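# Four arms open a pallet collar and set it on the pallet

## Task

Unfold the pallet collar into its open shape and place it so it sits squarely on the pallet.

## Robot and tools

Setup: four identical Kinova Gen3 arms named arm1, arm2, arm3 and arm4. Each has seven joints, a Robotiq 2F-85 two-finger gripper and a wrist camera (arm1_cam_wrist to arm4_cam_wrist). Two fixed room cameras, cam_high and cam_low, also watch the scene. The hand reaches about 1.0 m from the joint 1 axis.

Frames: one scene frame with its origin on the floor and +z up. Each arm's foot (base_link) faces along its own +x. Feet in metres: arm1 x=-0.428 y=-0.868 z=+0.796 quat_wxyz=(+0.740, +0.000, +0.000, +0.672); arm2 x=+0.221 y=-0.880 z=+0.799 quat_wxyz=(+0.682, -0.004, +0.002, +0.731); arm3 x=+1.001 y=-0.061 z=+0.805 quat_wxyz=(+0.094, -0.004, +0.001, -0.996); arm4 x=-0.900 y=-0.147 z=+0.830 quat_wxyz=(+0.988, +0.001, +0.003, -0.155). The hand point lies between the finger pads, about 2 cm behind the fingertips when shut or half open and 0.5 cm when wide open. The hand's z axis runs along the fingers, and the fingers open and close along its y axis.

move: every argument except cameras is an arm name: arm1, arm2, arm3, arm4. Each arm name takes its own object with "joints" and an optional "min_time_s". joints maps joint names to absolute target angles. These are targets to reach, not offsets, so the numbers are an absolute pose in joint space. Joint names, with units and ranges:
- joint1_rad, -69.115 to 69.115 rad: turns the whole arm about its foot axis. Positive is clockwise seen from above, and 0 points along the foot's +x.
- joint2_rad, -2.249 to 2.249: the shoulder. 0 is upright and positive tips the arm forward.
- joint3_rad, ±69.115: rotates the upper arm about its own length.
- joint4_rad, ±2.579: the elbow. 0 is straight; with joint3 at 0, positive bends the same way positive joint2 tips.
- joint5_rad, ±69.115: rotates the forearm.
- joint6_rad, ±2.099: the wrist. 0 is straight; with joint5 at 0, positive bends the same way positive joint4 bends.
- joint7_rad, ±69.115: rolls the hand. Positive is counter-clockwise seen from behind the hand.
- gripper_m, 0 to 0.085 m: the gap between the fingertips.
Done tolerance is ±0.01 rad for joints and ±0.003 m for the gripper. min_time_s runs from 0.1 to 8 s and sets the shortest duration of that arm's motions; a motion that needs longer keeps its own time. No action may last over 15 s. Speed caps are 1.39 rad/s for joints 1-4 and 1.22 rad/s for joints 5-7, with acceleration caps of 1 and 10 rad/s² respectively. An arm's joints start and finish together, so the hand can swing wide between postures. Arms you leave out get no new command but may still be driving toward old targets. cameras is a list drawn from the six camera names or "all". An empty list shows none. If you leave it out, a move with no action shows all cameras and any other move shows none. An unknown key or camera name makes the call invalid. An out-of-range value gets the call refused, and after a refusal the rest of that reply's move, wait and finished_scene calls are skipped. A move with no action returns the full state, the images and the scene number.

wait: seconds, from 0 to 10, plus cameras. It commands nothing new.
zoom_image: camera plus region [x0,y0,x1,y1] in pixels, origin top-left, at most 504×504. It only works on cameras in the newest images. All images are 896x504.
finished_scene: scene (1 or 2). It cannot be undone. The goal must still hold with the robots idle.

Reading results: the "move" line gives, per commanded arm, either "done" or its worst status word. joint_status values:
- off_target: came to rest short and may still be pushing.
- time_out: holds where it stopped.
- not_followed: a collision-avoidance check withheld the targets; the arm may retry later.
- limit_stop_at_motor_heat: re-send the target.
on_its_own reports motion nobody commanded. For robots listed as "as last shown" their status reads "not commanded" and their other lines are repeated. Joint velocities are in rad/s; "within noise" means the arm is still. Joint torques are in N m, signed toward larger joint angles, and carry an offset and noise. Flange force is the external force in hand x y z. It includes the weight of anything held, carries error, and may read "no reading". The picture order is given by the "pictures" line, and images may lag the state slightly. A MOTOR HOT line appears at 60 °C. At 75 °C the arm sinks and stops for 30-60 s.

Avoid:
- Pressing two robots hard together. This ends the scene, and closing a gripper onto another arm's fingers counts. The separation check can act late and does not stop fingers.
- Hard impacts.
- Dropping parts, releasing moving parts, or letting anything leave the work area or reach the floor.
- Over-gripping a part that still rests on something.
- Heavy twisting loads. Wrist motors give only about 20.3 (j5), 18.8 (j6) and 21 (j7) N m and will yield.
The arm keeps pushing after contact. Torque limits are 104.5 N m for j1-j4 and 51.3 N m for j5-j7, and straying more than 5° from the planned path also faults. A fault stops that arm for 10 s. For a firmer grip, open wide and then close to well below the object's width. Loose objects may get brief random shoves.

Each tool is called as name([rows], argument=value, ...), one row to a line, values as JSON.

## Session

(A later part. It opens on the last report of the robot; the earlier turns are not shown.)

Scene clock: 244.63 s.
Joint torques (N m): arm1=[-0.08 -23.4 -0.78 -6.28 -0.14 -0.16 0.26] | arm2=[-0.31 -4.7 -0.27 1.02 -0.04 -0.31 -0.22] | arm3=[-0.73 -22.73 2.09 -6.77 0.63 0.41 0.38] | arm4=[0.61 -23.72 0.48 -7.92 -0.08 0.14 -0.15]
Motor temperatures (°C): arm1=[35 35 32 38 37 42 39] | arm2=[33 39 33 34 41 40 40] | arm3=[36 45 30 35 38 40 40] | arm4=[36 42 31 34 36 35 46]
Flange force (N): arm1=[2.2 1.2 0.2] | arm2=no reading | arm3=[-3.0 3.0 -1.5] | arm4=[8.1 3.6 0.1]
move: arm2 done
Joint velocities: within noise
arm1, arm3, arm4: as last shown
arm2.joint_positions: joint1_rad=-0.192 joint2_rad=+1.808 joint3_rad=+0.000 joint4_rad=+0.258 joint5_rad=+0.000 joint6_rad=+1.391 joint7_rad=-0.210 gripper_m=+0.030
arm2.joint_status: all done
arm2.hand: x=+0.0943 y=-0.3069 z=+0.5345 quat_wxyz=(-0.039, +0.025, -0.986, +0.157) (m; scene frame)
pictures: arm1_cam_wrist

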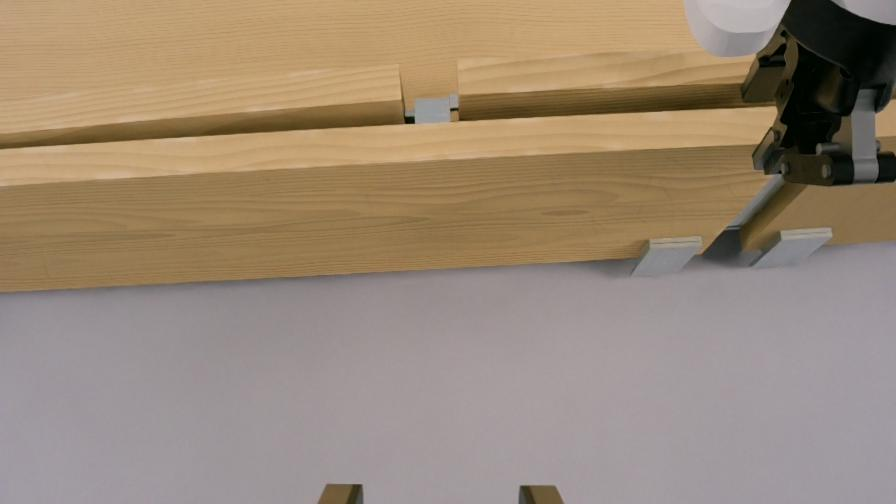

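wait(seconds=0.1, cameras=["cam_low"])

zoom_image(camera="cam_low", region=[325, 240, 385, 290])

move(arm2={"joints":{"joint1_rad":-0.1919,"joint2_rad":1.7808,"joint4_rad":0.2840,"joint6_rad":1.3931,"joint7_rad":-0.2093},"min_time_s":1.0}, cameras=["cam_low"])

zoom_image(camera="cam_low", region=[325, 240, 385, 290])

Scene clock: 252.20 s.
Joint torques (N m): arm1=[-0.09 -23.38 -0.8 -6.33 -0.13 -0.14 0.27] | arm2=[-0.31 -4.56 -0.3 1.02 -0.05 -0.29 -0.2] | arm3=[-0.78 -22.72 2.01 -6.77 0.61 0.43 0.35] | arm4=[0.63 -23.71 0.47 -7.98 -0.09 0.13 -0.17]
Motor temperatures (°C): arm1=[35 35 32 38 37 42 39] | arm2=[33 39 33 34 41 40 40] | arm3=[36 45 30 35 38 40 40] | arm4=[36 42 31 34 36 35 46]
Flange force (N): arm1=[2.0 1.0 0.2] | arm2=no reading | arm3=[-3.0 3.1 -1.5] | arm4=[8.3 3.7 0.0]
Joint velocities: within noise
arm1.joint_positions: joint1_rad=+0.535 joint2_rad=+0.960 joint3_rad=+0.000 joint4_rad=+1.350 joint5_rad=+0.000 joint6_rad=+0.845 joint7_rad=-0.940 gripper_m=+0.030
arm1.joint_status: not commanded
arm1.hand: x=-0.0701 y=-0.4200 z=+0.7989 quat_wxyz=(-0.001, -0.707, -0.707, +0.007) (m; scene frame)
arm2.joint_positions: joint1_rad=-0.192 joint2_rad=+1.808 joint3_rad=+0.000 joint4_rad=+0.258 joint5_rad=+0.000 joint6_rad=+1.391 joint7_rad=-0.210 gripper_m=+0.030
arm2.joint_status: all done
arm2.hand: x=+0.0943 y=-0.3069 z=+0.5345 quat_wxyz=(-0.039, +0.025, -0.986, +0.157) (m; scene frame)
arm3.joint_positions: joint1_rad=-0.330 joint2_rad=+1.051 joint3_rad=+0.000 joint4_rad=+1.256 joint5_rad=+0.000 joint6_rad=+0.841 joint7_rad=-2.141 gripper_m=+0.060
arm3.joint_status: not commanded
arm3.hand: x=+0.4706 y=-0.3352 z=+0.7800 quat_wxyz=(-0.001, +0.026, +1.000, +0.002) (m; scene frame)
arm4.joint_positions: joint1_rad=+0.028 joint2_rad=+1.034 joint3_rad=+0.000 joint4_rad=+1.385 joint5_rad=+0.000 joint6_rad=+0.716 joint7_rad=+1.858 gripper_m=+0.060
arm4.joint_status: not commanded
arm4.hand: x=-0.3692 y=-0.3602 z=+0.7798 quat_wxyz=(-0.001, -0.026, -1.000, +0.000) (m; scene frame)
wait: 0.10 s; at rest from the start
pictures: cam_low

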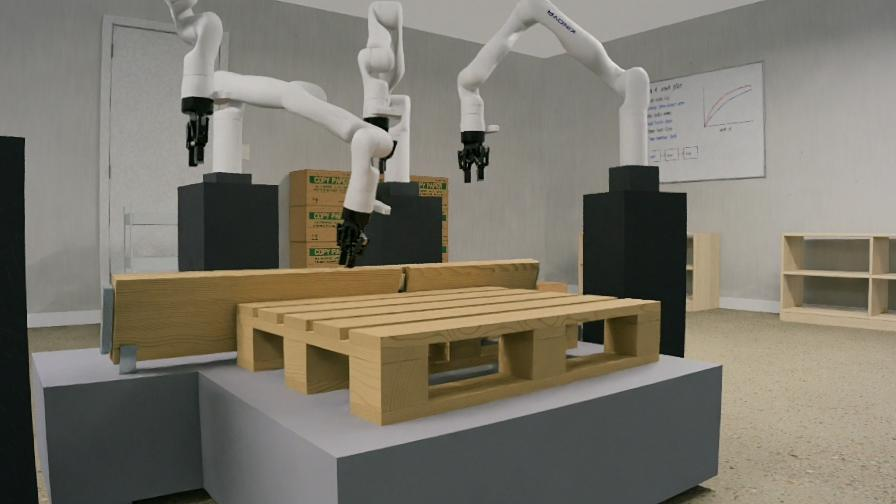

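Scaled by 8.400 from the camera's 896x504 image, which has a finer 1280x720 frame.

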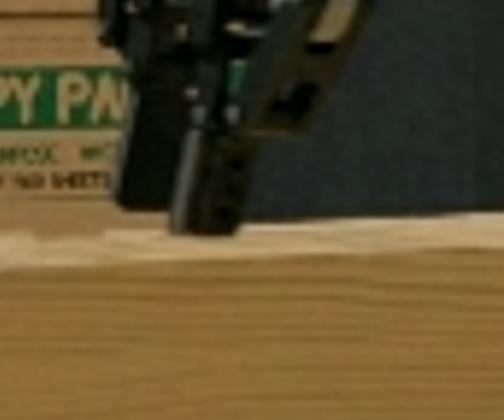

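Scene clock: 253.50 s.
Joint torques (N m): arm1=[-0.02 -23.44 -0.77 -6.31 -0.12 -0.14 0.3] | arm2=[0.2 -27.96 0.56 -7.61 0.3 1 -0.24] | arm3=[-0.83 -22.71 2.05 -6.79 0.59 0.39 0.37] | arm4=[0.62 -23.74 0.48 -7.95 -0.07 0.12 -0.17]
Motor temperatures (°C): arm1=[35 35 32 38 37 42 39] | arm2=[33 39 33 34 41 40 40] | arm3=[36 45 30 35 38 40 40] | arm4=[36 42 31 34 36 35 46]
Flange force (N): arm1=[2.2 1.0 0.3] | arm2=no reading | arm3=[-3.0 3.2 -1.6] | arm4=[8.1 3.6 0.1]
move: arm2 done
Joint velocities: within noise
arm1, arm3, arm4: as last shown
arm2.joint_positions: joint1_rad=-0.192 joint2_rad=+1.781 joint3_rad=+0.000 joint4_rad=+0.284 joint5_rad=+0.000 joint6_rad=+1.393 joint7_rad=-0.209 gripper_m=+0.030
arm2.joint_status: all done
arm2.hand: x=+0.0938 y=-0.3040 z=+0.5462 quat_wxyz=(-0.039, +0.025, -0.986, +0.157) (m; scene frame)
pictures: cam_low

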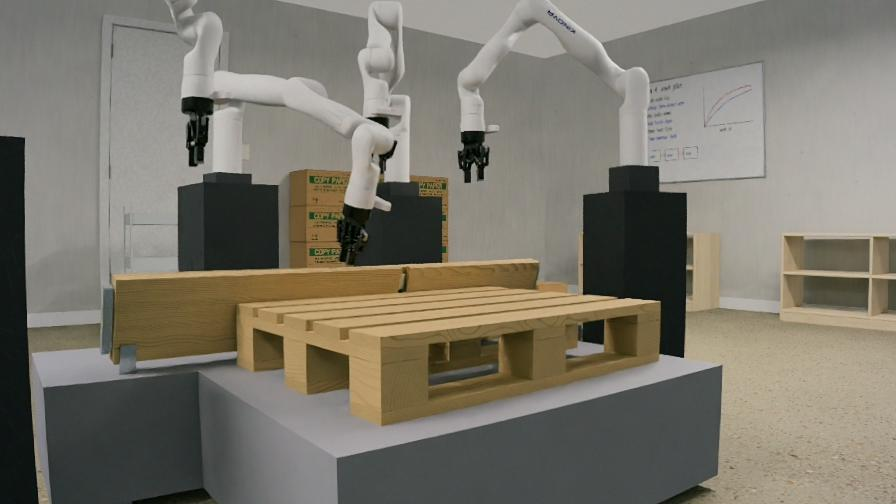

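Scaled by 8.400 from the camera's 896x504 image, which has a finer 1280x720 frame.

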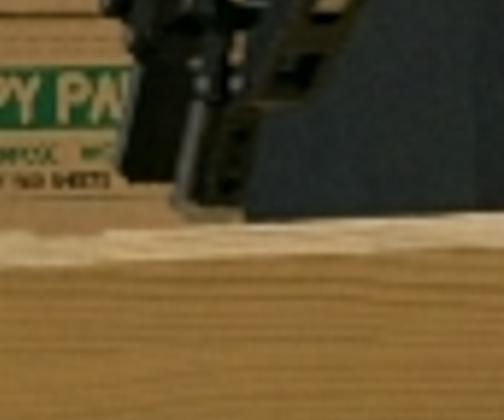

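move(arm3={"joints":{"joint1_rad":-0.1072,"joint2_rad":1.4483,"joint4_rad":1.5755,"joint6_rad":-0.7898,"joint7_rad":-1.571},"min_time_s":2.5}, cameras=["arm3_cam_wrist"])

Scene clock: 267.53 s.
Joint torques (N m): arm1=[-0.06 -23.45 -0.74 -6.38 -0.15 -0.16 0.28] | arm2=[0.2 -27.94 0.56 -7.62 0.31 0.99 -0.24] | arm3=[-0.86 -22.02 2.16 -3.57 0.61 -1.82 0.38] | arm4=[0.59 -23.74 0.44 -7.94 -0.07 0.12 -0.18]
Motor temperatures (°C): arm1=[35 35 32 38 37 42 39] | arm2=[33 39 33 34 41 40 40] | arm3=[36 45 30 35 38 40 40] | arm4=[36 42 31 34 36 35 46]
Flange force (N): arm1=[2.0 0.9 0.3] | arm2=no reading | arm3=[1.1 0.3 -4.0] | arm4=[8.1 3.6 0.1]
move: arm3 done
Joint velocities: within noise
arm1, arm4: as last shown
arm2.joint_positions: joint1_rad=-0.192 joint2_rad=+1.781 joint3_rad=+0.000 joint4_rad=+0.284 joint5_rad=+0.000 joint6_rad=+1.393 joint7_rad=-0.209 gripper_m=+0.030
arm2.joint_status: not commanded
arm2.hand: x=+0.0938 y=-0.3040 z=+0.5462 quat_wxyz=(-0.039, +0.025, -0.986, +0.157) (m; scene frame)
arm3.joint_positions: joint1_rad=-0.107 joint2_rad=+1.448 joint3_rad=+0.000 joint4_rad=+1.575 joint5_rad=+0.000 joint6_rad=-0.790 joint7_rad=-1.571 gripper_m=+0.060
arm3.joint_status: all done
arm3.hand: x=+0.3227 y=-0.2413 z=+0.6423 quat_wxyz=(-0.437, -0.133, +0.887, -0.064) (m; scene frame)
pictures: arm3_cam_wrist

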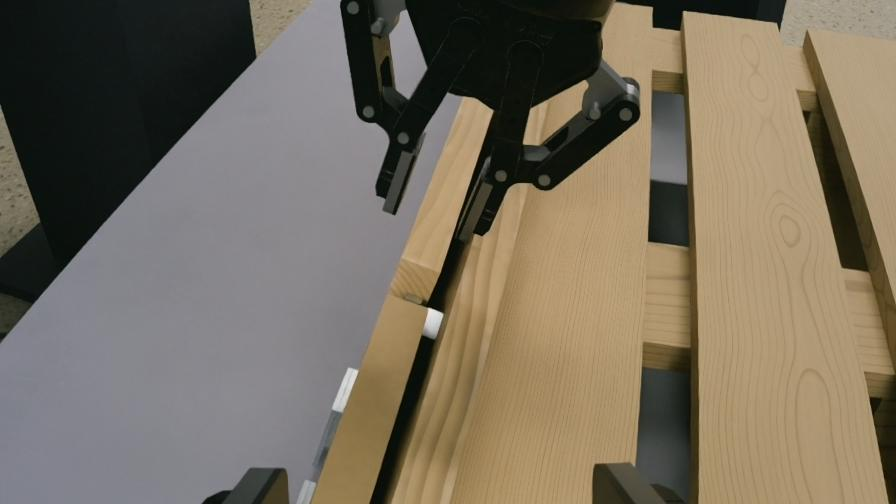

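zoom_image(camera="arm3_cam_wrist", region=[360, 140, 540, 340])

Scaled by 2.520 from the camera's 896x504 image, which has a finer 1280x720 frame.

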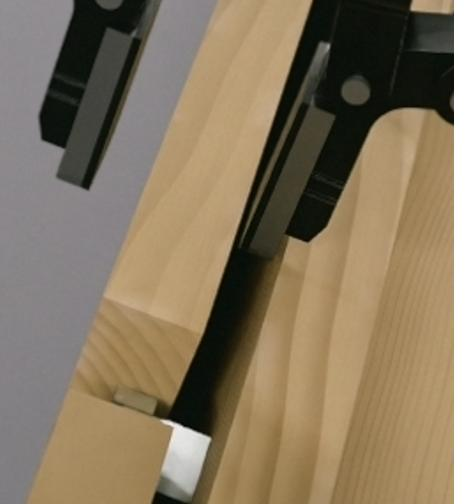

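move(arm2={"joints":{"joint1_rad":-0.1940,"joint2_rad":1.3342,"joint4_rad":1.2462,"joint6_rad":0.5513,"joint7_rad":-0.2220},"min_time_s":2.0})

move(arm2={"joints":{"joint1_rad":-0.1940,"joint2_rad":1.4474,"joint4_rad":1.1647,"joint6_rad":0.5195,"joint7_rad":-0.2220},"min_time_s":1.5}, cameras=["arm3_cam_wrist","arm2_cam_wrist"])

zoom_image(camera="arm3_cam_wrist", region=[360, 140, 540, 340])

Scene clock: 285.77 s.
Joint torques (N m): arm1=[-0.03 -23.39 -0.76 -6.3 -0.13 -0.15 0.25] | arm2=[0.19 -25.58 0.57 -5.28 0.3 0.07 -0.25] | arm3=[-0.8 -22.09 2.15 -3.48 0.55 -1.83 0.43] | arm4=[0.65 -23.67 0.5 -7.97 -0.07 0.15 -0.17]
Motor temperatures (°C): arm1=[35 35 32 38 37 42 39] | arm2=[33 41 33 34 41 40 40] | arm3=[36 44 30 35 38 40 40] | arm4=[36 42 31 34 36 35 46]
Flange force (N): arm1=[2.2 1.0 0.2] | arm2=[-0.1 -1.0 2.6] | arm3=[1.0 0.3 -3.5] | arm4=[8.4 3.8 0.0]
move: arm2 done
Joint velocities: within noise
arm1, arm3, arm4: as last shown
arm2.joint_positions: joint1_rad=-0.194 joint2_rad=+1.334 joint3_rad=+0.000 joint4_rad=+1.246 joint5_rad=+0.000 joint6_rad=+0.551 joint7_rad=-0.222 gripper_m=+0.030
arm2.joint_status: all done
arm2.hand: x=+0.0955 y=-0.3154 z=+0.6001 quat_wxyz=(-0.001, +0.020, -1.000, -0.001) (m; scene frame)
pictures: none

Scene clock: 287.57 s.
Joint torques (N m): arm1=[-0.07 -23.42 -0.73 -6.34 -0.08 -0.14 0.3] | arm2=[0.21 -25.75 0.58 -5.05 0.32 0.09 -0.25] | arm3=[-0.9 -22.01 2.05 -3.52 0.58 -1.81 0.44] | arm4=[0.61 -23.72 0.48 -7.93 -0.08 0.14 -0.15]
Motor temperatures (°C): arm1=[35 35 32 38 37 42 39] | arm2=[33 41 33 34 41 40 40] | arm3=[36 44 30 35 38 40 40] | arm4=[36 42 31 34 36 35 46]
Flange force (N): arm1=[2.1 1.0 0.3] | arm2=[-0.1 -1.3 2.5] | arm3=[1.1 0.5 -3.8] | arm4=[8.1 3.7 0.1]
move: arm2 done
Joint velocities: within noise
arm1, arm3, arm4: as last shown
arm2.joint_positions: joint1_rad=-0.194 joint2_rad=+1.447 joint3_rad=+0.000 joint4_rad=+1.165 joint5_rad=+0.000 joint6_rad=+0.519 joint7_rad=-0.222 gripper_m=+0.030
arm2.joint_status: all done
arm2.hand: x=+0.0957 y=-0.3158 z=+0.5481 quat_wxyz=(-0.001, +0.020, -1.000, -0.001) (m; scene frame)
pictures: arm2_cam_wrist, arm3_cam_wrist

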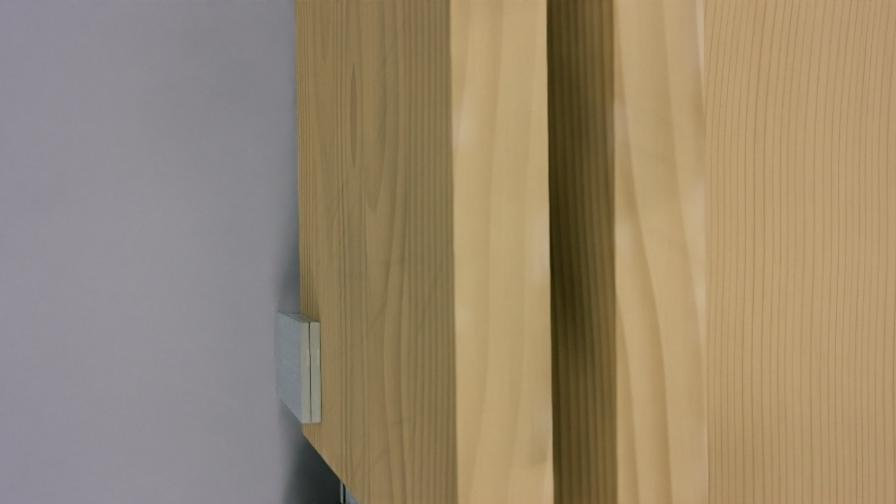

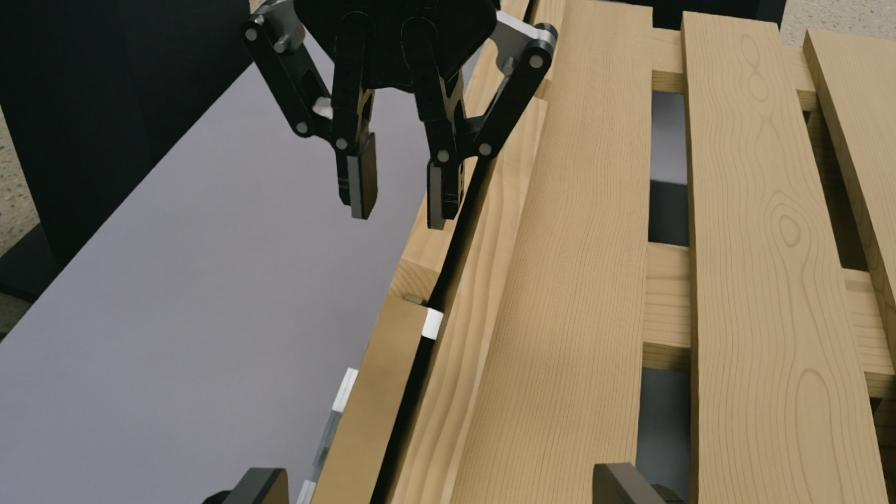

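Scaled by 2.520 from the camera's 896x504 image, which has a finer 1280x720 frame.

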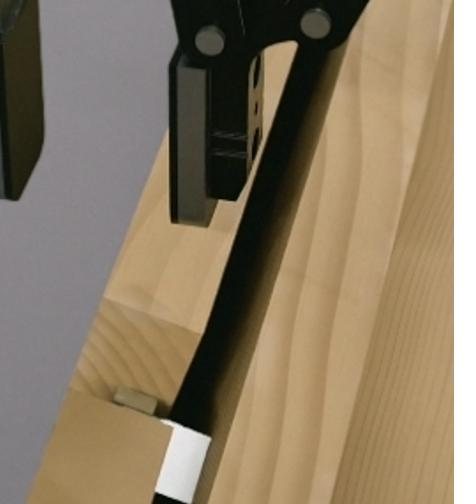

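zoom_image(camera="arm3_cam_wrist", region=[400, 200, 500, 340])

Scaled by 3.600 from the camera's 896x504 image, which has a finer 1280x720 frame.

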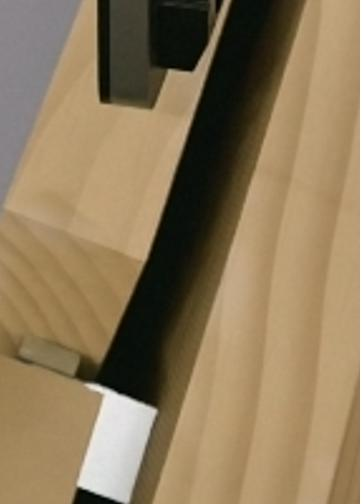

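move(arm2={"joints":{"joint1_rad":-0.1887,"joint2_rad":1.4633,"joint4_rad":1.1082,"joint6_rad":0.5601,"joint7_rad":-0.2167},"min_time_s":1.0}, cameras=["arm3_cam_wrist","arm2_cam_wrist"])

zoom_image(camera="arm3_cam_wrist", region=[400, 160, 500, 300])

Scene clock: 302.13 s.
Joint torques (N m): arm1=[-0.04 -23.37 -0.73 -6.34 -0.12 -0.16 0.27] | arm2=[0.2 -26.18 0.59 -5.42 0.31 -0.01 -0.24] | arm3=[-0.77 -22.05 2.03 -3.6 0.51 -1.85 0.42] | arm4=[0.66 -23.73 0.48 -7.97 -0.08 0.12 -0.17]
Motor temperatures (°C): arm1=[35 35 32 38 37 42 39] | arm2=[33 41 33 34 41 40 40] | arm3=[36 44 30 35 38 40 40] | arm4=[36 43 31 34 36 35 46]
Flange force (N): arm1=[2.0 0.9 0.1] | arm2=[-0.1 -1.1 2.5] | arm3=[1.1 0.4 -4.0] | arm4=[8.2 3.8 0.1]
move: arm2 done
Joint velocities: within noise
arm1, arm3, arm4: as last shown
arm1.hand: x=-0.0701 y=-0.4200 z=+0.7990 quat_wxyz=(-0.001, -0.707, -0.707, +0.007) (m; scene frame)
arm2.joint_positions: joint1_rad=-0.189 joint2_rad=+1.463 joint3_rad=+0.000 joint4_rad=+1.108 joint5_rad=+0.000 joint6_rad=+0.560 joint7_rad=-0.217 gripper_m=+0.030
arm2.joint_status: all done
arm2.hand: x=+0.0957 y=-0.3039 z=+0.5481 quat_wxyz=(-0.001, +0.021, -1.000, -0.001) (m; scene frame)
pictures: arm2_cam_wrist, arm3_cam_wrist

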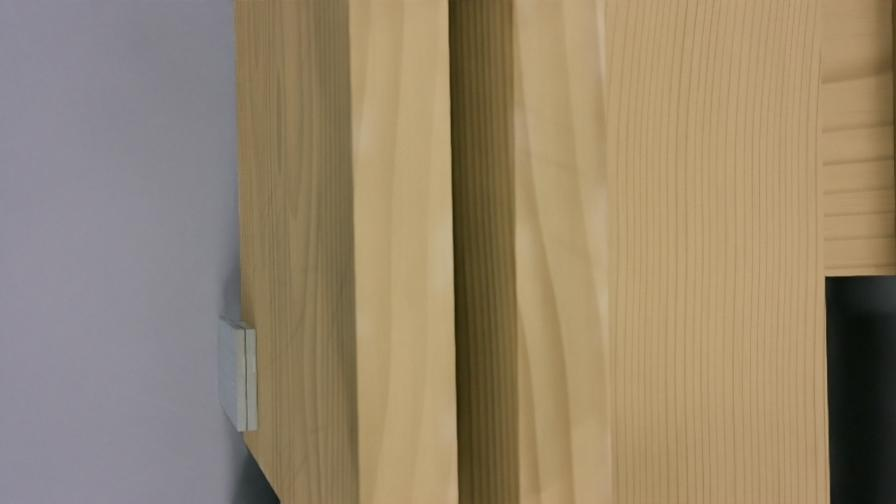

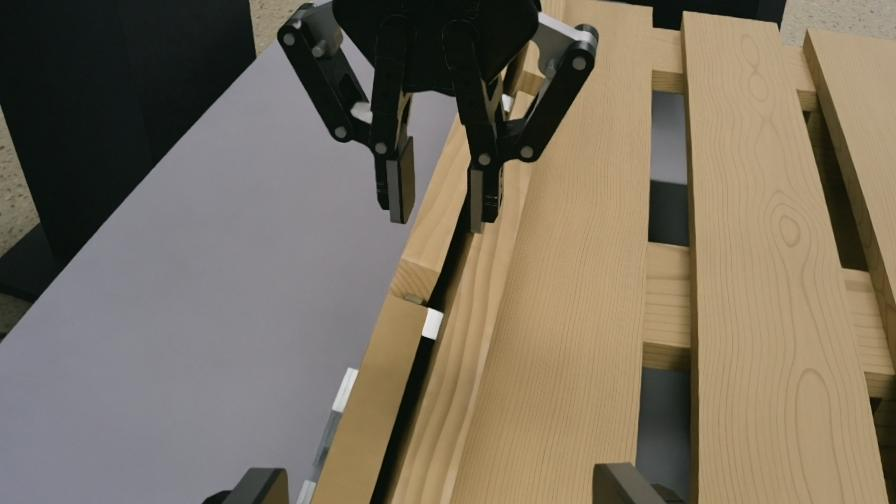

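Scaled by 3.600 from the camera's 896x504 image, which has a finer 1280x720 frame.

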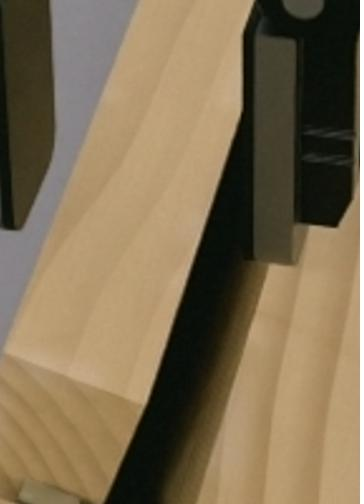

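move(arm2={"joints":{"joint1_rad":-0.1911,"joint2_rad":1.5158,"joint4_rad":0.9618,"joint6_rad":0.7565,"joint7_rad":-0.2188},"min_time_s":1.2}, cameras=["arm3_cam_wrist"])

zoom_image(camera="arm3_cam_wrist", region=[400, 160, 500, 300])

Scene clock: 310.50 s.
Joint torques (N m): arm1=[-0.1 -23.38 -0.73 -6.29 -0.14 -0.18 0.25] | arm2=[0.25 -26.65 0.57 -5.83 0.32 0.33 -0.25] | arm3=[-0.81 -21.99 2.13 -3.54 0.56 -1.88 0.4] | arm4=[0.64 -23.7 0.45 -7.96 -0.09 0.14 -0.14]
Motor temperatures (°C): arm1=[35 35 32 38 37 42 39] | arm2=[33 41 33 34 41 40 40] | arm3=[36 43 30 35 38 40 40] | arm4=[36 43 31 34 36 35 46]
Flange force (N): arm1=[2.2 1.2 0.1] | arm2=[0.0 -1.0 2.5] | arm3=[1.3 0.3 -3.8] | arm4=[8.2 3.8 0.0]
move: arm2 done
Joint velocities: within noise
arm1, arm3, arm4: as last shown
arm1.hand: x=-0.0701 y=-0.4200 z=+0.7989 quat_wxyz=(-0.001, -0.707, -0.707, +0.007) (m; scene frame)
arm2.joint_positions: joint1_rad=-0.191 joint2_rad=+1.516 joint3_rad=+0.000 joint4_rad=+0.962 joint5_rad=+0.000 joint6_rad=+0.757 joint7_rad=-0.219 gripper_m=+0.030
arm2.joint_status: all done
arm2.hand: x=+0.0959 y=-0.3100 z=+0.5445 quat_wxyz=(-0.013, +0.021, -0.999, +0.049) (m; scene frame)
pictures: arm3_cam_wrist

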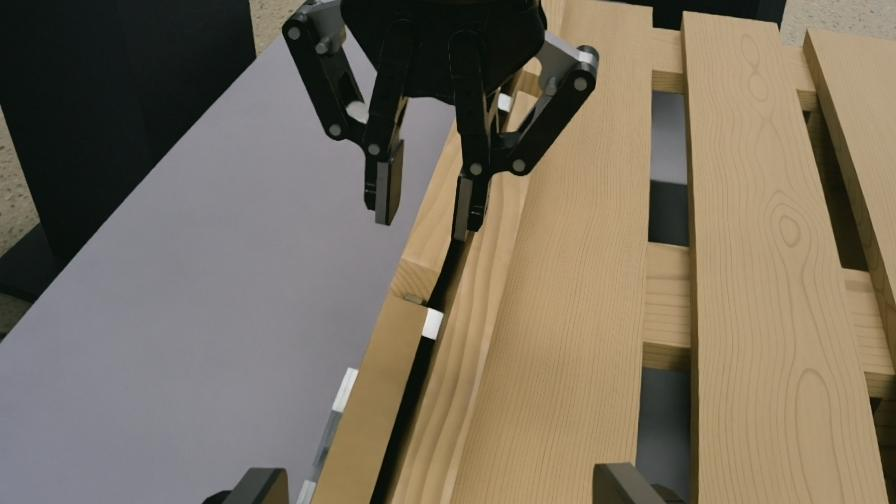

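Scaled by 3.600 from the camera's 896x504 image, which has a finer 1280x720 frame.

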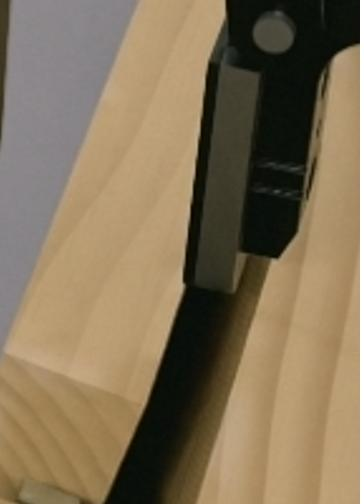

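move(arm2={"joints":{"joint1_rad":-0.1911,"joint2_rad":1.5411,"joint4_rad":0.9383,"joint6_rad":0.7547,"joint7_rad":-0.2188},"min_time_s":1.2}, cameras=["arm3_cam_wrist"])

zoom_image(camera="arm3_cam_wrist", region=[400, 160, 500, 300])

Scene clock: 314.80 s.
Joint torques (N m): arm1=[-0.09 -23.44 -0.81 -6.37 -0.15 -0.17 0.25] | arm2=[0.23 -26.63 0.57 -5.79 0.34 0.33 -0.27] | arm3=[-0.82 -22.02 2.1 -3.61 0.53 -1.84 0.38] | arm4=[0.62 -23.73 0.45 -7.96 -0.07 0.12 -0.18]
Motor temperatures (°C): arm1=[35 35 32 38 37 42 39] | arm2=[33 41 33 34 41 40 40] | arm3=[36 43 30 35 38 40 40] | arm4=[36 43 31 34 36 35 46]
Flange force (N): arm1=[2.0 1.0 0.2] | arm2=[0.0 -0.9 2.5] | arm3=[1.1 0.4 -4.1] | arm4=[8.2 3.7 0.1]
move: arm2 done
Joint velocities: within noise
arm1, arm3, arm4: as last shown
arm1.hand: x=-0.0701 y=-0.4200 z=+0.7990 quat_wxyz=(-0.001, -0.707, -0.707, +0.007) (m; scene frame)
arm2.joint_positions: joint1_rad=-0.191 joint2_rad=+1.541 joint3_rad=+0.000 joint4_rad=+0.938 joint5_rad=+0.000 joint6_rad=+0.755 joint7_rad=-0.219 gripper_m=+0.030
arm2.joint_status: all done
arm2.hand: x=+0.0959 y=-0.3102 z=+0.5335 quat_wxyz=(-0.013, +0.021, -0.998, +0.049) (m; scene frame)
pictures: arm3_cam_wrist

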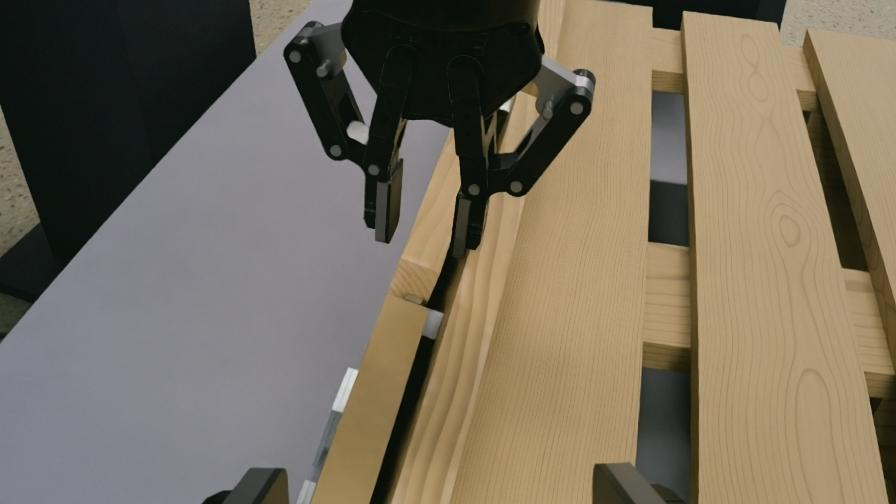

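Scaled by 3.600 from the camera's 896x504 image, which has a finer 1280x720 frame.

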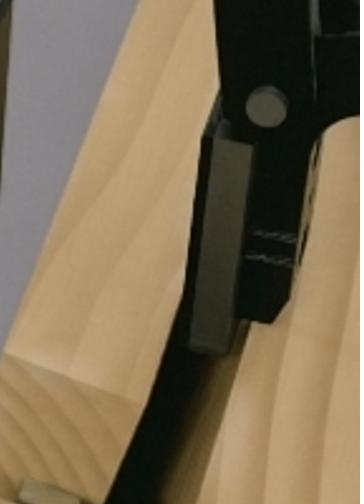

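move(arm2={"joints":{"joint1_rad":-0.1911,"joint2_rad":1.5481,"joint4_rad":0.9316,"joint6_rad":0.7544,"joint7_rad":-0.2188},"min_time_s":0.8}, cameras=["arm3_cam_wrist"])

zoom_image(camera="arm3_cam_wrist", region=[400, 160, 500, 300])

Scene clock: 317.53 s.
Joint torques (N m): arm1=[-0.06 -23.44 -0.73 -6.33 -0.17 -0.19 0.24] | arm2=[-0.27 -16.02 -0.14 -3.2 0.15 -0.25 -0.24] | arm3=[-0.86 -22.08 2.16 -3.67 0.51 -1.88 0.43] | arm4=[0.64 -23.7 0.48 -7.95 -0.07 0.14 -0.16]
Motor temperatures (°C): arm1=[35 35 32 38 37 42 39] | arm2=[33 41 33 34 41 40 40] | arm3=[36 43 30 35 38 40 40] | arm4=[36 43 31 34 36 35 46]
Flange force (N): arm1=[2.2 1.2 0.2] | arm2=[-1.6 -4.4 -16.3] | arm3=[1.0 0.5 -4.1] | arm4=[8.2 3.7 0.0]
move: arm2 done
Joint velocities: within noise
arm1.joint_positions: joint1_rad=+0.535 joint2_rad=+0.960 joint3_rad=+0.000 joint4_rad=+1.350 joint5_rad=+0.000 joint6_rad=+0.845 joint7_rad=-0.940 gripper_m=+0.030
arm1.joint_status: not commanded
arm1.hand: x=-0.0701 y=-0.4200 z=+0.7990 quat_wxyz=(-0.001, -0.707, -0.707, +0.007) (m; scene frame)
arm2.joint_positions: joint1_rad=-0.191 joint2_rad=+1.548 joint3_rad=+0.000 joint4_rad=+0.932 joint5_rad=+0.000 joint6_rad=+0.754 joint7_rad=-0.219 gripper_m=+0.030
arm2.joint_status: all done
arm2.hand: x=+0.0959 y=-0.3101 z=+0.5305 quat_wxyz=(-0.013, +0.021, -0.999, +0.049) (m; scene frame)
arm3: as last shown
arm4.joint_positions: joint1_rad=+0.028 joint2_rad=+1.034 joint3_rad=+0.000 joint4_rad=+1.385 joint5_rad=+0.000 joint6_rad=+0.716 joint7_rad=+1.858 gripper_m=+0.060
arm4.joint_status: not commanded
arm4.hand: x=-0.3692 y=-0.3602 z=+0.7798 quat_wxyz=(-0.001, -0.026, -1.000, +0.000) (m; scene frame)
pictures: arm3_cam_wrist

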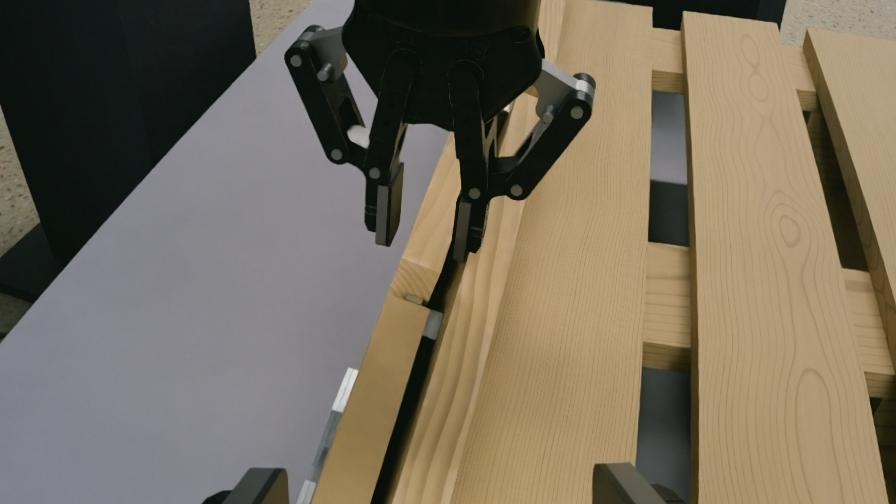

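Scaled by 3.600 from the camera's 896x504 image, which has a finer 1280x720 frame.

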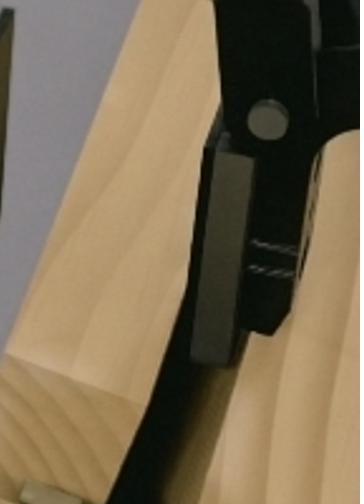

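move(arm2={"joints":{"joint1_rad":-0.1933,"joint2_rad":1.5348,"joint4_rad":0.9638,"joint6_rad":0.7355,"joint7_rad":-0.2205},"min_time_s":1.0}, cameras=["arm3_cam_wrist"])

zoom_image(camera="arm3_cam_wrist", region=[400, 160, 500, 300])

Scene clock: 321.30 s.
Joint torques (N m): arm1=[-0.06 -23.4 -0.76 -6.32 -0.09 -0.12 0.24] | arm2=[0.19 -26.48 0.59 -5.7 0.32 0.31 -0.25] | arm3=[-0.91 -22.11 2.13 -3.66 0.6 -1.83 0.4] | arm4=[0.63 -23.73 0.46 -7.93 -0.08 0.13 -0.15]
Motor temperatures (°C): arm1=[35 35 32 38 37 42 39] | arm2=[33 41 33 34 41 40 40] | arm3=[36 43 30 35 38 40 40] | arm4=[36 43 31 34 36 35 46]
Flange force (N): arm1=[2.0 1.0 0.3] | arm2=[-0.1 -1.1 2.4] | arm3=[0.9 0.4 -4.2] | arm4=[8.0 3.7 0.1]
move: arm2 done
Joint velocities: within noise
arm1, arm3, arm4: as last shown
arm1.hand: x=-0.0701 y=-0.4200 z=+0.7989 quat_wxyz=(-0.001, -0.707, -0.707, +0.007) (m; scene frame)
arm2.joint_positions: joint1_rad=-0.193 joint2_rad=+1.535 joint3_rad=+0.000 joint4_rad=+0.964 joint5_rad=+0.000 joint6_rad=+0.735 joint7_rad=-0.220 gripper_m=+0.030
arm2.joint_status: all done
arm2.hand: x=+0.0960 y=-0.3152 z=+0.5325 quat_wxyz=(-0.013, +0.021, -0.998, +0.049) (m; scene frame)
pictures: arm3_cam_wrist

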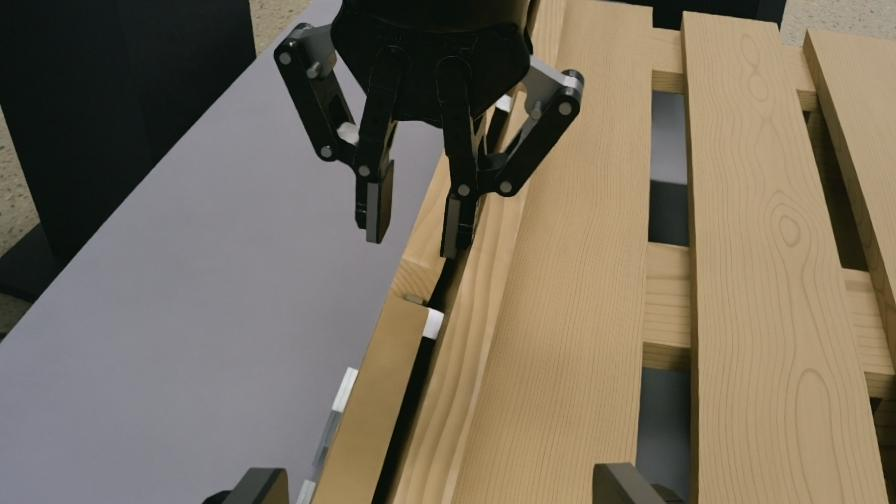

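Scaled by 3.600 from the camera's 896x504 image, which has a finer 1280x720 frame.

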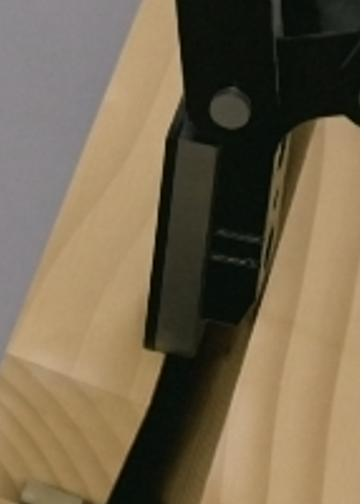

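move(cameras=["arm3_cam_wrist", "arm1_cam_wrist"])

zoom_image(camera="arm3_cam_wrist", region=[400, 160, 500, 300])

Scene clock: 329.27 s.
Joint torques (N m): arm1=[-0.05 -23.45 -0.74 -6.38 -0.16 -0.17 0.26] | arm2=[0.23 -26.49 0.6 -5.66 0.33 0.35 -0.25] | arm3=[-0.8 -22.08 2.06 -3.54 0.54 -1.84 0.41] | arm4=[0.61 -23.73 0.44 -7.95 -0.06 0.12 -0.15]
Motor temperatures (°C): arm1=[35 35 32 38 37 42 39] | arm2=[33 41 33 34 41 40 40] | arm3=[36 43 30 35 38 40 40] | arm4=[36 43 31 34 36 35 46]
Flange force (N): arm1=[2.0 1.0 0.3] | arm2=[0.0 -1.0 2.5] | arm3=[1.0 0.3 -3.7] | arm4=[8.2 3.7 0.1]
Joint velocities: within noise
arm1.joint_positions: joint1_rad=+0.535 joint2_rad=+0.960 joint3_rad=+0.000 joint4_rad=+1.350 joint5_rad=+0.000 joint6_rad=+0.845 joint7_rad=-0.940 gripper_m=+0.030
arm1.joint_status: not commanded
arm1.hand: x=-0.0701 y=-0.4200 z=+0.7989 quat_wxyz=(-0.001, -0.707, -0.707, +0.007) (m; scene frame)
arm2.joint_positions: joint1_rad=-0.193 joint2_rad=+1.535 joint3_rad=+0.000 joint4_rad=+0.964 joint5_rad=+0.000 joint6_rad=+0.735 joint7_rad=-0.220 gripper_m=+0.030
arm2.joint_status: all done
arm2.hand: x=+0.0960 y=-0.3152 z=+0.5325 quat_wxyz=(-0.013, +0.021, -0.998, +0.049) (m; scene frame)
arm3.joint_positions: joint1_rad=-0.107 joint2_rad=+1.448 joint3_rad=+0.000 joint4_rad=+1.575 joint5_rad=+0.000 joint6_rad=-0.790 joint7_rad=-1.571 gripper_m=+0.060
arm3.joint_status: not commanded
arm3.hand: x=+0.3227 y=-0.2413 z=+0.6423 quat_wxyz=(-0.437, -0.133, +0.887, -0.064) (m; scene frame)
arm4.joint_positions: joint1_rad=+0.028 joint2_rad=+1.034 joint3_rad=+0.000 joint4_rad=+1.385 joint5_rad=+0.000 joint6_rad=+0.716 joint7_rad=+1.858 gripper_m=+0.060
arm4.joint_status: not commanded
arm4.hand: x=-0.3692 y=-0.3602 z=+0.7798 quat_wxyz=(-0.001, -0.026, -1.000, +0.000) (m; scene frame)
pictures: arm1_cam_wrist, arm3_cam_wrist

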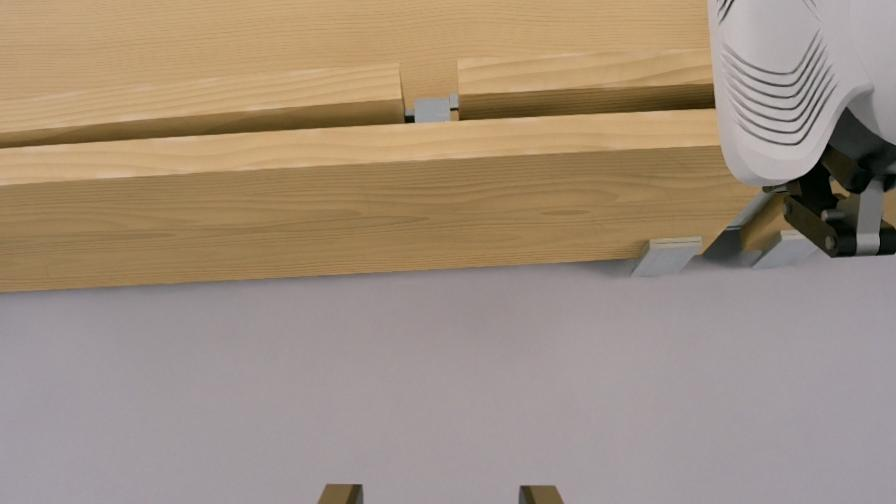

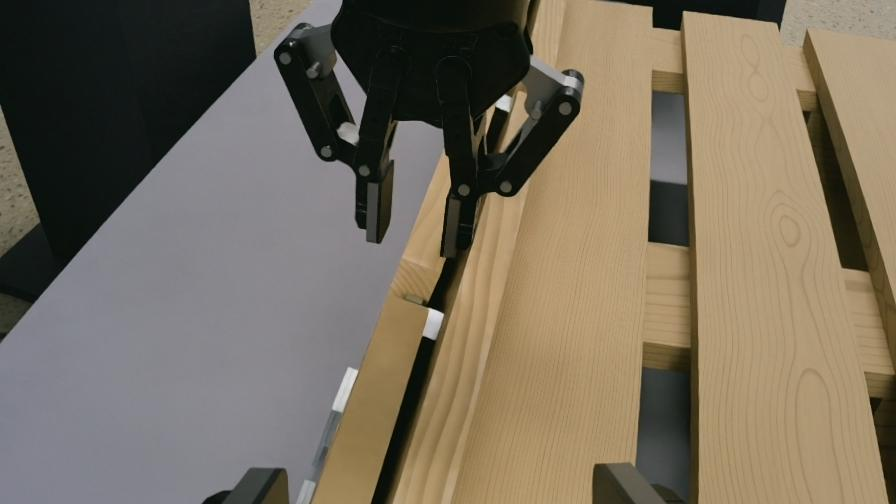

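Scaled by 3.600 from the camera's 896x504 image, which has a finer 1280x720 frame.

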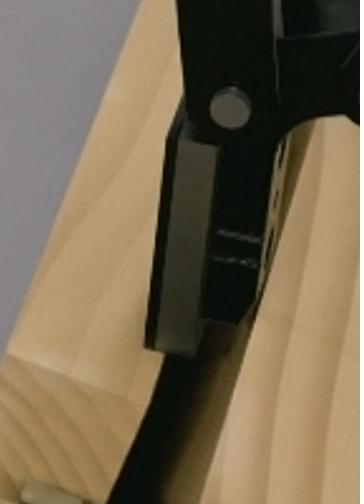

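move(arm2={"joints": {"joint2_rad": 1.233, "joint4_rad": 1.2991, "joint6_rad": 0.5995, "joint7_rad": -0.2213}, "min_time_s": 2})

move(arm2={"joints": {"joint1_rad": -0.0404, "joint2_rad": 0.928, "joint4_rad": 1.917, "joint6_rad": 0.2866, "joint7_rad": -0.068}, "min_time_s": 2}, arm1={"joints": {"joint1_rad": 0.4369, "joint2_rad": 1.4684, "joint4_rad": 0.7644, "joint6_rad": 0.9223, "joint7_rad": 0.578, "gripper_m": 0.04}, "min_time_s": 3}, cameras=["arm1_cam_wrist", "arm3_cam_wrist"])

Scene clock: 365.20 s.
Joint torques (N m): arm1=[-0.06 -23.46 -0.73 -6.34 -0.1 -0.12 0.29] | arm2=[0.25 -25.36 0.58 -5.64 0.33 0.1 -0.28] | arm3=[-0.86 -22.04 2.13 -3.52 0.57 -1.84 0.38] | arm4=[0.62 -23.74 0.47 -7.96 -0.08 0.15 -0.16]
Motor temperatures (°C): arm1=[35 35 32 38 37 42 39] | arm2=[33 43 33 34 40 40 40] | arm3=[36 42 30 35 38 40 40] | arm4=[36 43 31 34 36 35 46]
Flange force (N): arm1=[2.1 1.0 0.4] | arm2=[0.0 -1.0 2.7] | arm3=[1.1 0.4 -3.7] | arm4=[8.2 3.7 0.1]
move: arm2 done
Joint velocities: within noise
arm1, arm3, arm4: as last shown
arm2.joint_positions: joint1_rad=-0.193 joint2_rad=+1.233 joint3_rad=+0.000 joint4_rad=+1.299 joint5_rad=+0.000 joint6_rad=+0.599 joint7_rad=-0.221 gripper_m=+0.030
arm2.joint_status: all done
arm2.hand: x=+0.0955 y=-0.3143 z=+0.6494 quat_wxyz=(-0.001, +0.021, -1.000, -0.001) (m; scene frame)
pictures: none

Scene clock: 368.60 s.
Joint torques (N m): arm1=[-0.06 -27.25 -0.59 -6.71 -0.16 -0.08 0.25] | arm2=[0.3 -19.74 0.5 -3.04 0.34 0.09 -0.25] | arm3=[-0.83 -22.07 2.09 -3.55 0.57 -1.84 0.45] | arm4=[0.59 -23.73 0.48 -7.93 -0.1 0.12 -0.16]
Motor temperatures (°C): arm1=[35 35 32 38 37 42 39] | arm2=[33 43 33 34 40 40 40] | arm3=[36 42 30 35 38 40 40] | arm4=[36 43 31 34 36 35 46]
Flange force (N): arm1=[-1.7 3.1 1.0] | arm2=[0.5 -1.2 3.0] | arm3=[1.0 0.4 -3.8] | arm4=[8.1 3.6 0.1]
move: arm1 done; arm2 done
Joint velocities: within noise
arm1.joint_positions: joint1_rad=+0.437 joint2_rad=+1.468 joint3_rad=+0.000 joint4_rad=+0.764 joint5_rad=+0.000 joint6_rad=+0.922 joint7_rad=+0.578 gripper_m=+0.040
arm1.joint_status: all done
arm1.hand: x=-0.0700 y=-0.3100 z=+0.6190 quat_wxyz=(+0.003, +0.022, -1.000, +0.006) (m; scene frame)
arm2.joint_positions: joint1_rad=-0.040 joint2_rad=+0.928 joint3_rad=+0.000 joint4_rad=+1.917 joint5_rad=+0.000 joint6_rad=+0.287 joint7_rad=-0.068 gripper_m=+0.030
arm2.joint_status: all done
arm2.hand: x=+0.1992 y=-0.4485 z=+0.7208 quat_wxyz=(-0.001, +0.021, -1.000, -0.001) (m; scene frame)
arm3, arm4: as last shown
pictures: arm1_cam_wrist, arm3_cam_wrist

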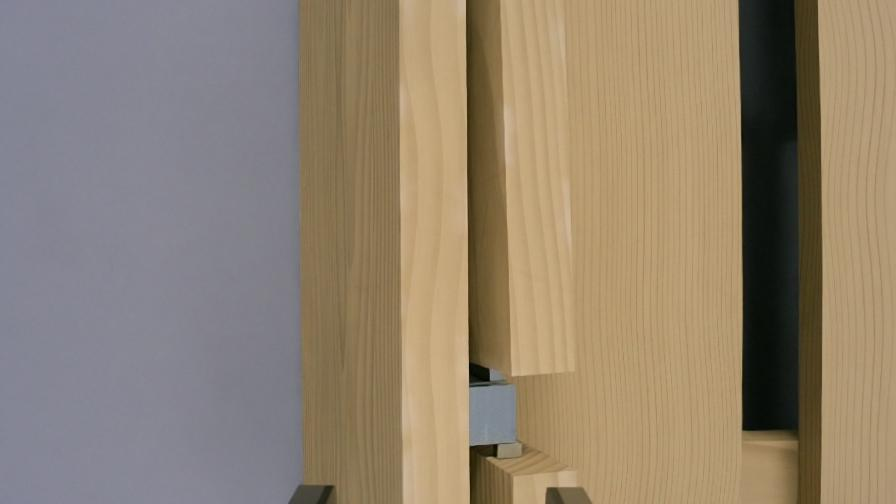

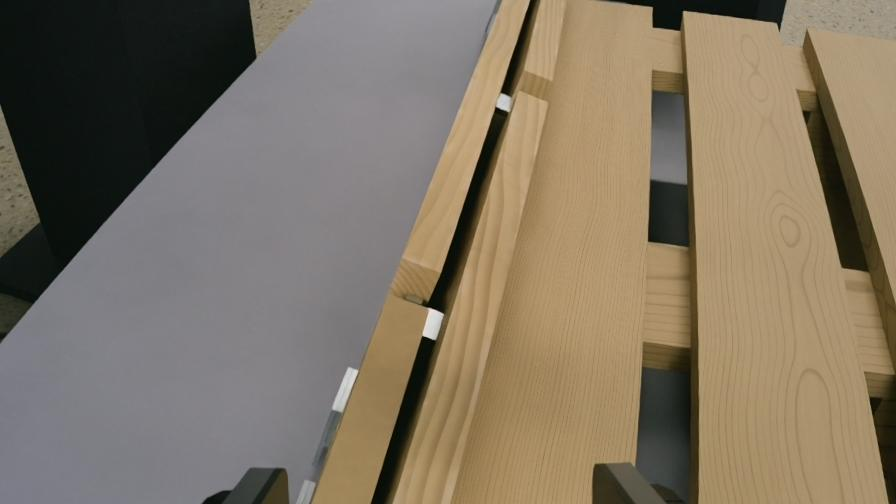

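zoom_image(camera="arm1_cam_wrist", region=[380, 340, 620, 500])

zoom_image(camera="arm3_cam_wrist", region=[460, 60, 580, 140])

Scaled by 2.100 from the camera's 896x504 image, which has a finer 1280x720 frame.

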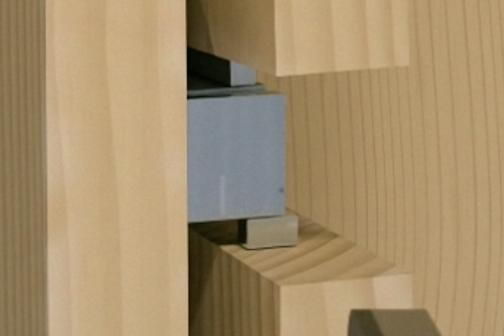

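Scaled by 4.200 from the camera's 896x504 image, which has a finer 1280x720 frame.

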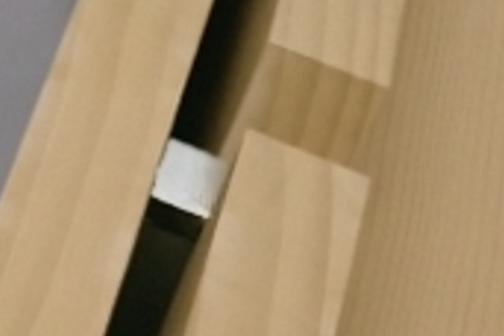

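move(arm1={"joints": {"joint1_rad": 0.4289, "joint2_rad": 1.6224, "joint4_rad": 0.652, "joint6_rad": 0.8807, "joint7_rad": 0.5703}, "min_time_s": 3}, cameras=["arm1_cam_wrist", "arm3_cam_wrist"])

zoom_image(camera="arm3_cam_wrist", region=[420, 40, 600, 160])

Scene clock: 379.60 s.
Joint torques (N m): arm1=[-0.04 -27.06 -0.65 -6.36 -0.13 -0.01 0.23] | arm2=[0.26 -19.76 0.5 -3.07 0.34 0.1 -0.25] | arm3=[-0.85 -22.08 2.14 -3.57 0.54 -1.81 0.4] | arm4=[0.59 -23.75 0.49 -7.93 -0.08 0.12 -0.14]
Motor temperatures (°C): arm1=[35 35 32 38 37 42 39] | arm2=[33 43 33 34 40 40 40] | arm3=[36 42 30 35 38 40 40] | arm4=[36 43 31 34 36 35 46]
Flange force (N): arm1=[-2.2 3.9 1.7] | arm2=[0.4 -1.3 3.0] | arm3=[0.9 0.4 -3.9] | arm4=[8.0 3.6 0.1]
move: arm1 done
Joint velocities: within noise
arm1.joint_positions: joint1_rad=+0.429 joint2_rad=+1.622 joint3_rad=+0.000 joint4_rad=+0.652 joint5_rad=+0.000 joint6_rad=+0.881 joint7_rad=+0.570 gripper_m=+0.040
arm1.joint_status: all done
arm1.hand: x=-0.0778 y=-0.3129 z=+0.5441 quat_wxyz=(+0.003, +0.022, -1.000, +0.006) (m; scene frame)
arm2, arm3, arm4: as last shown
pictures: arm1_cam_wrist, arm3_cam_wrist

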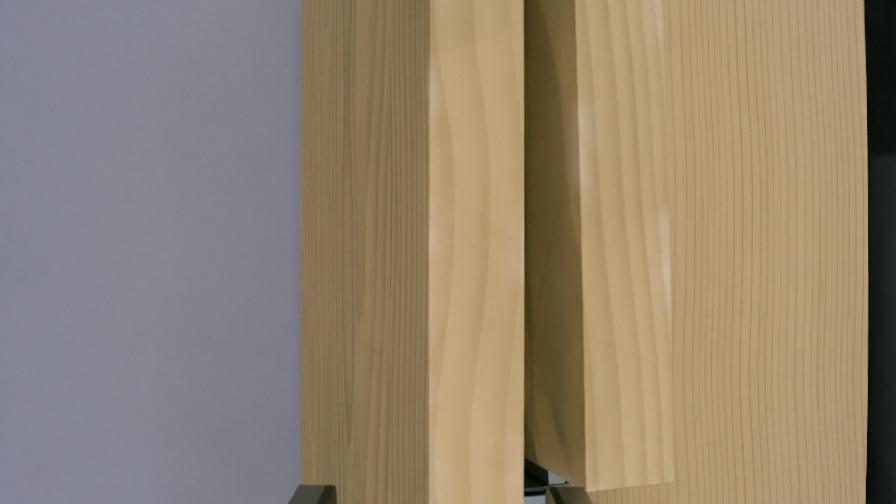

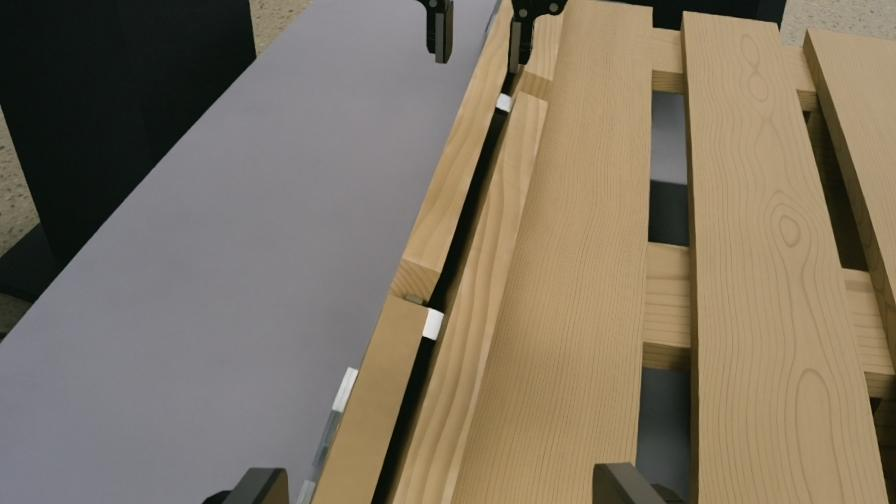

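Scaled by 2.800 from the camera's 896x504 image, which has a finer 1280x720 frame.

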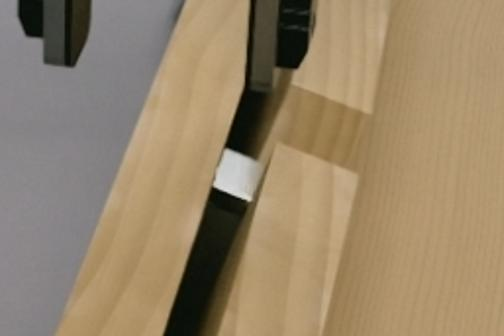

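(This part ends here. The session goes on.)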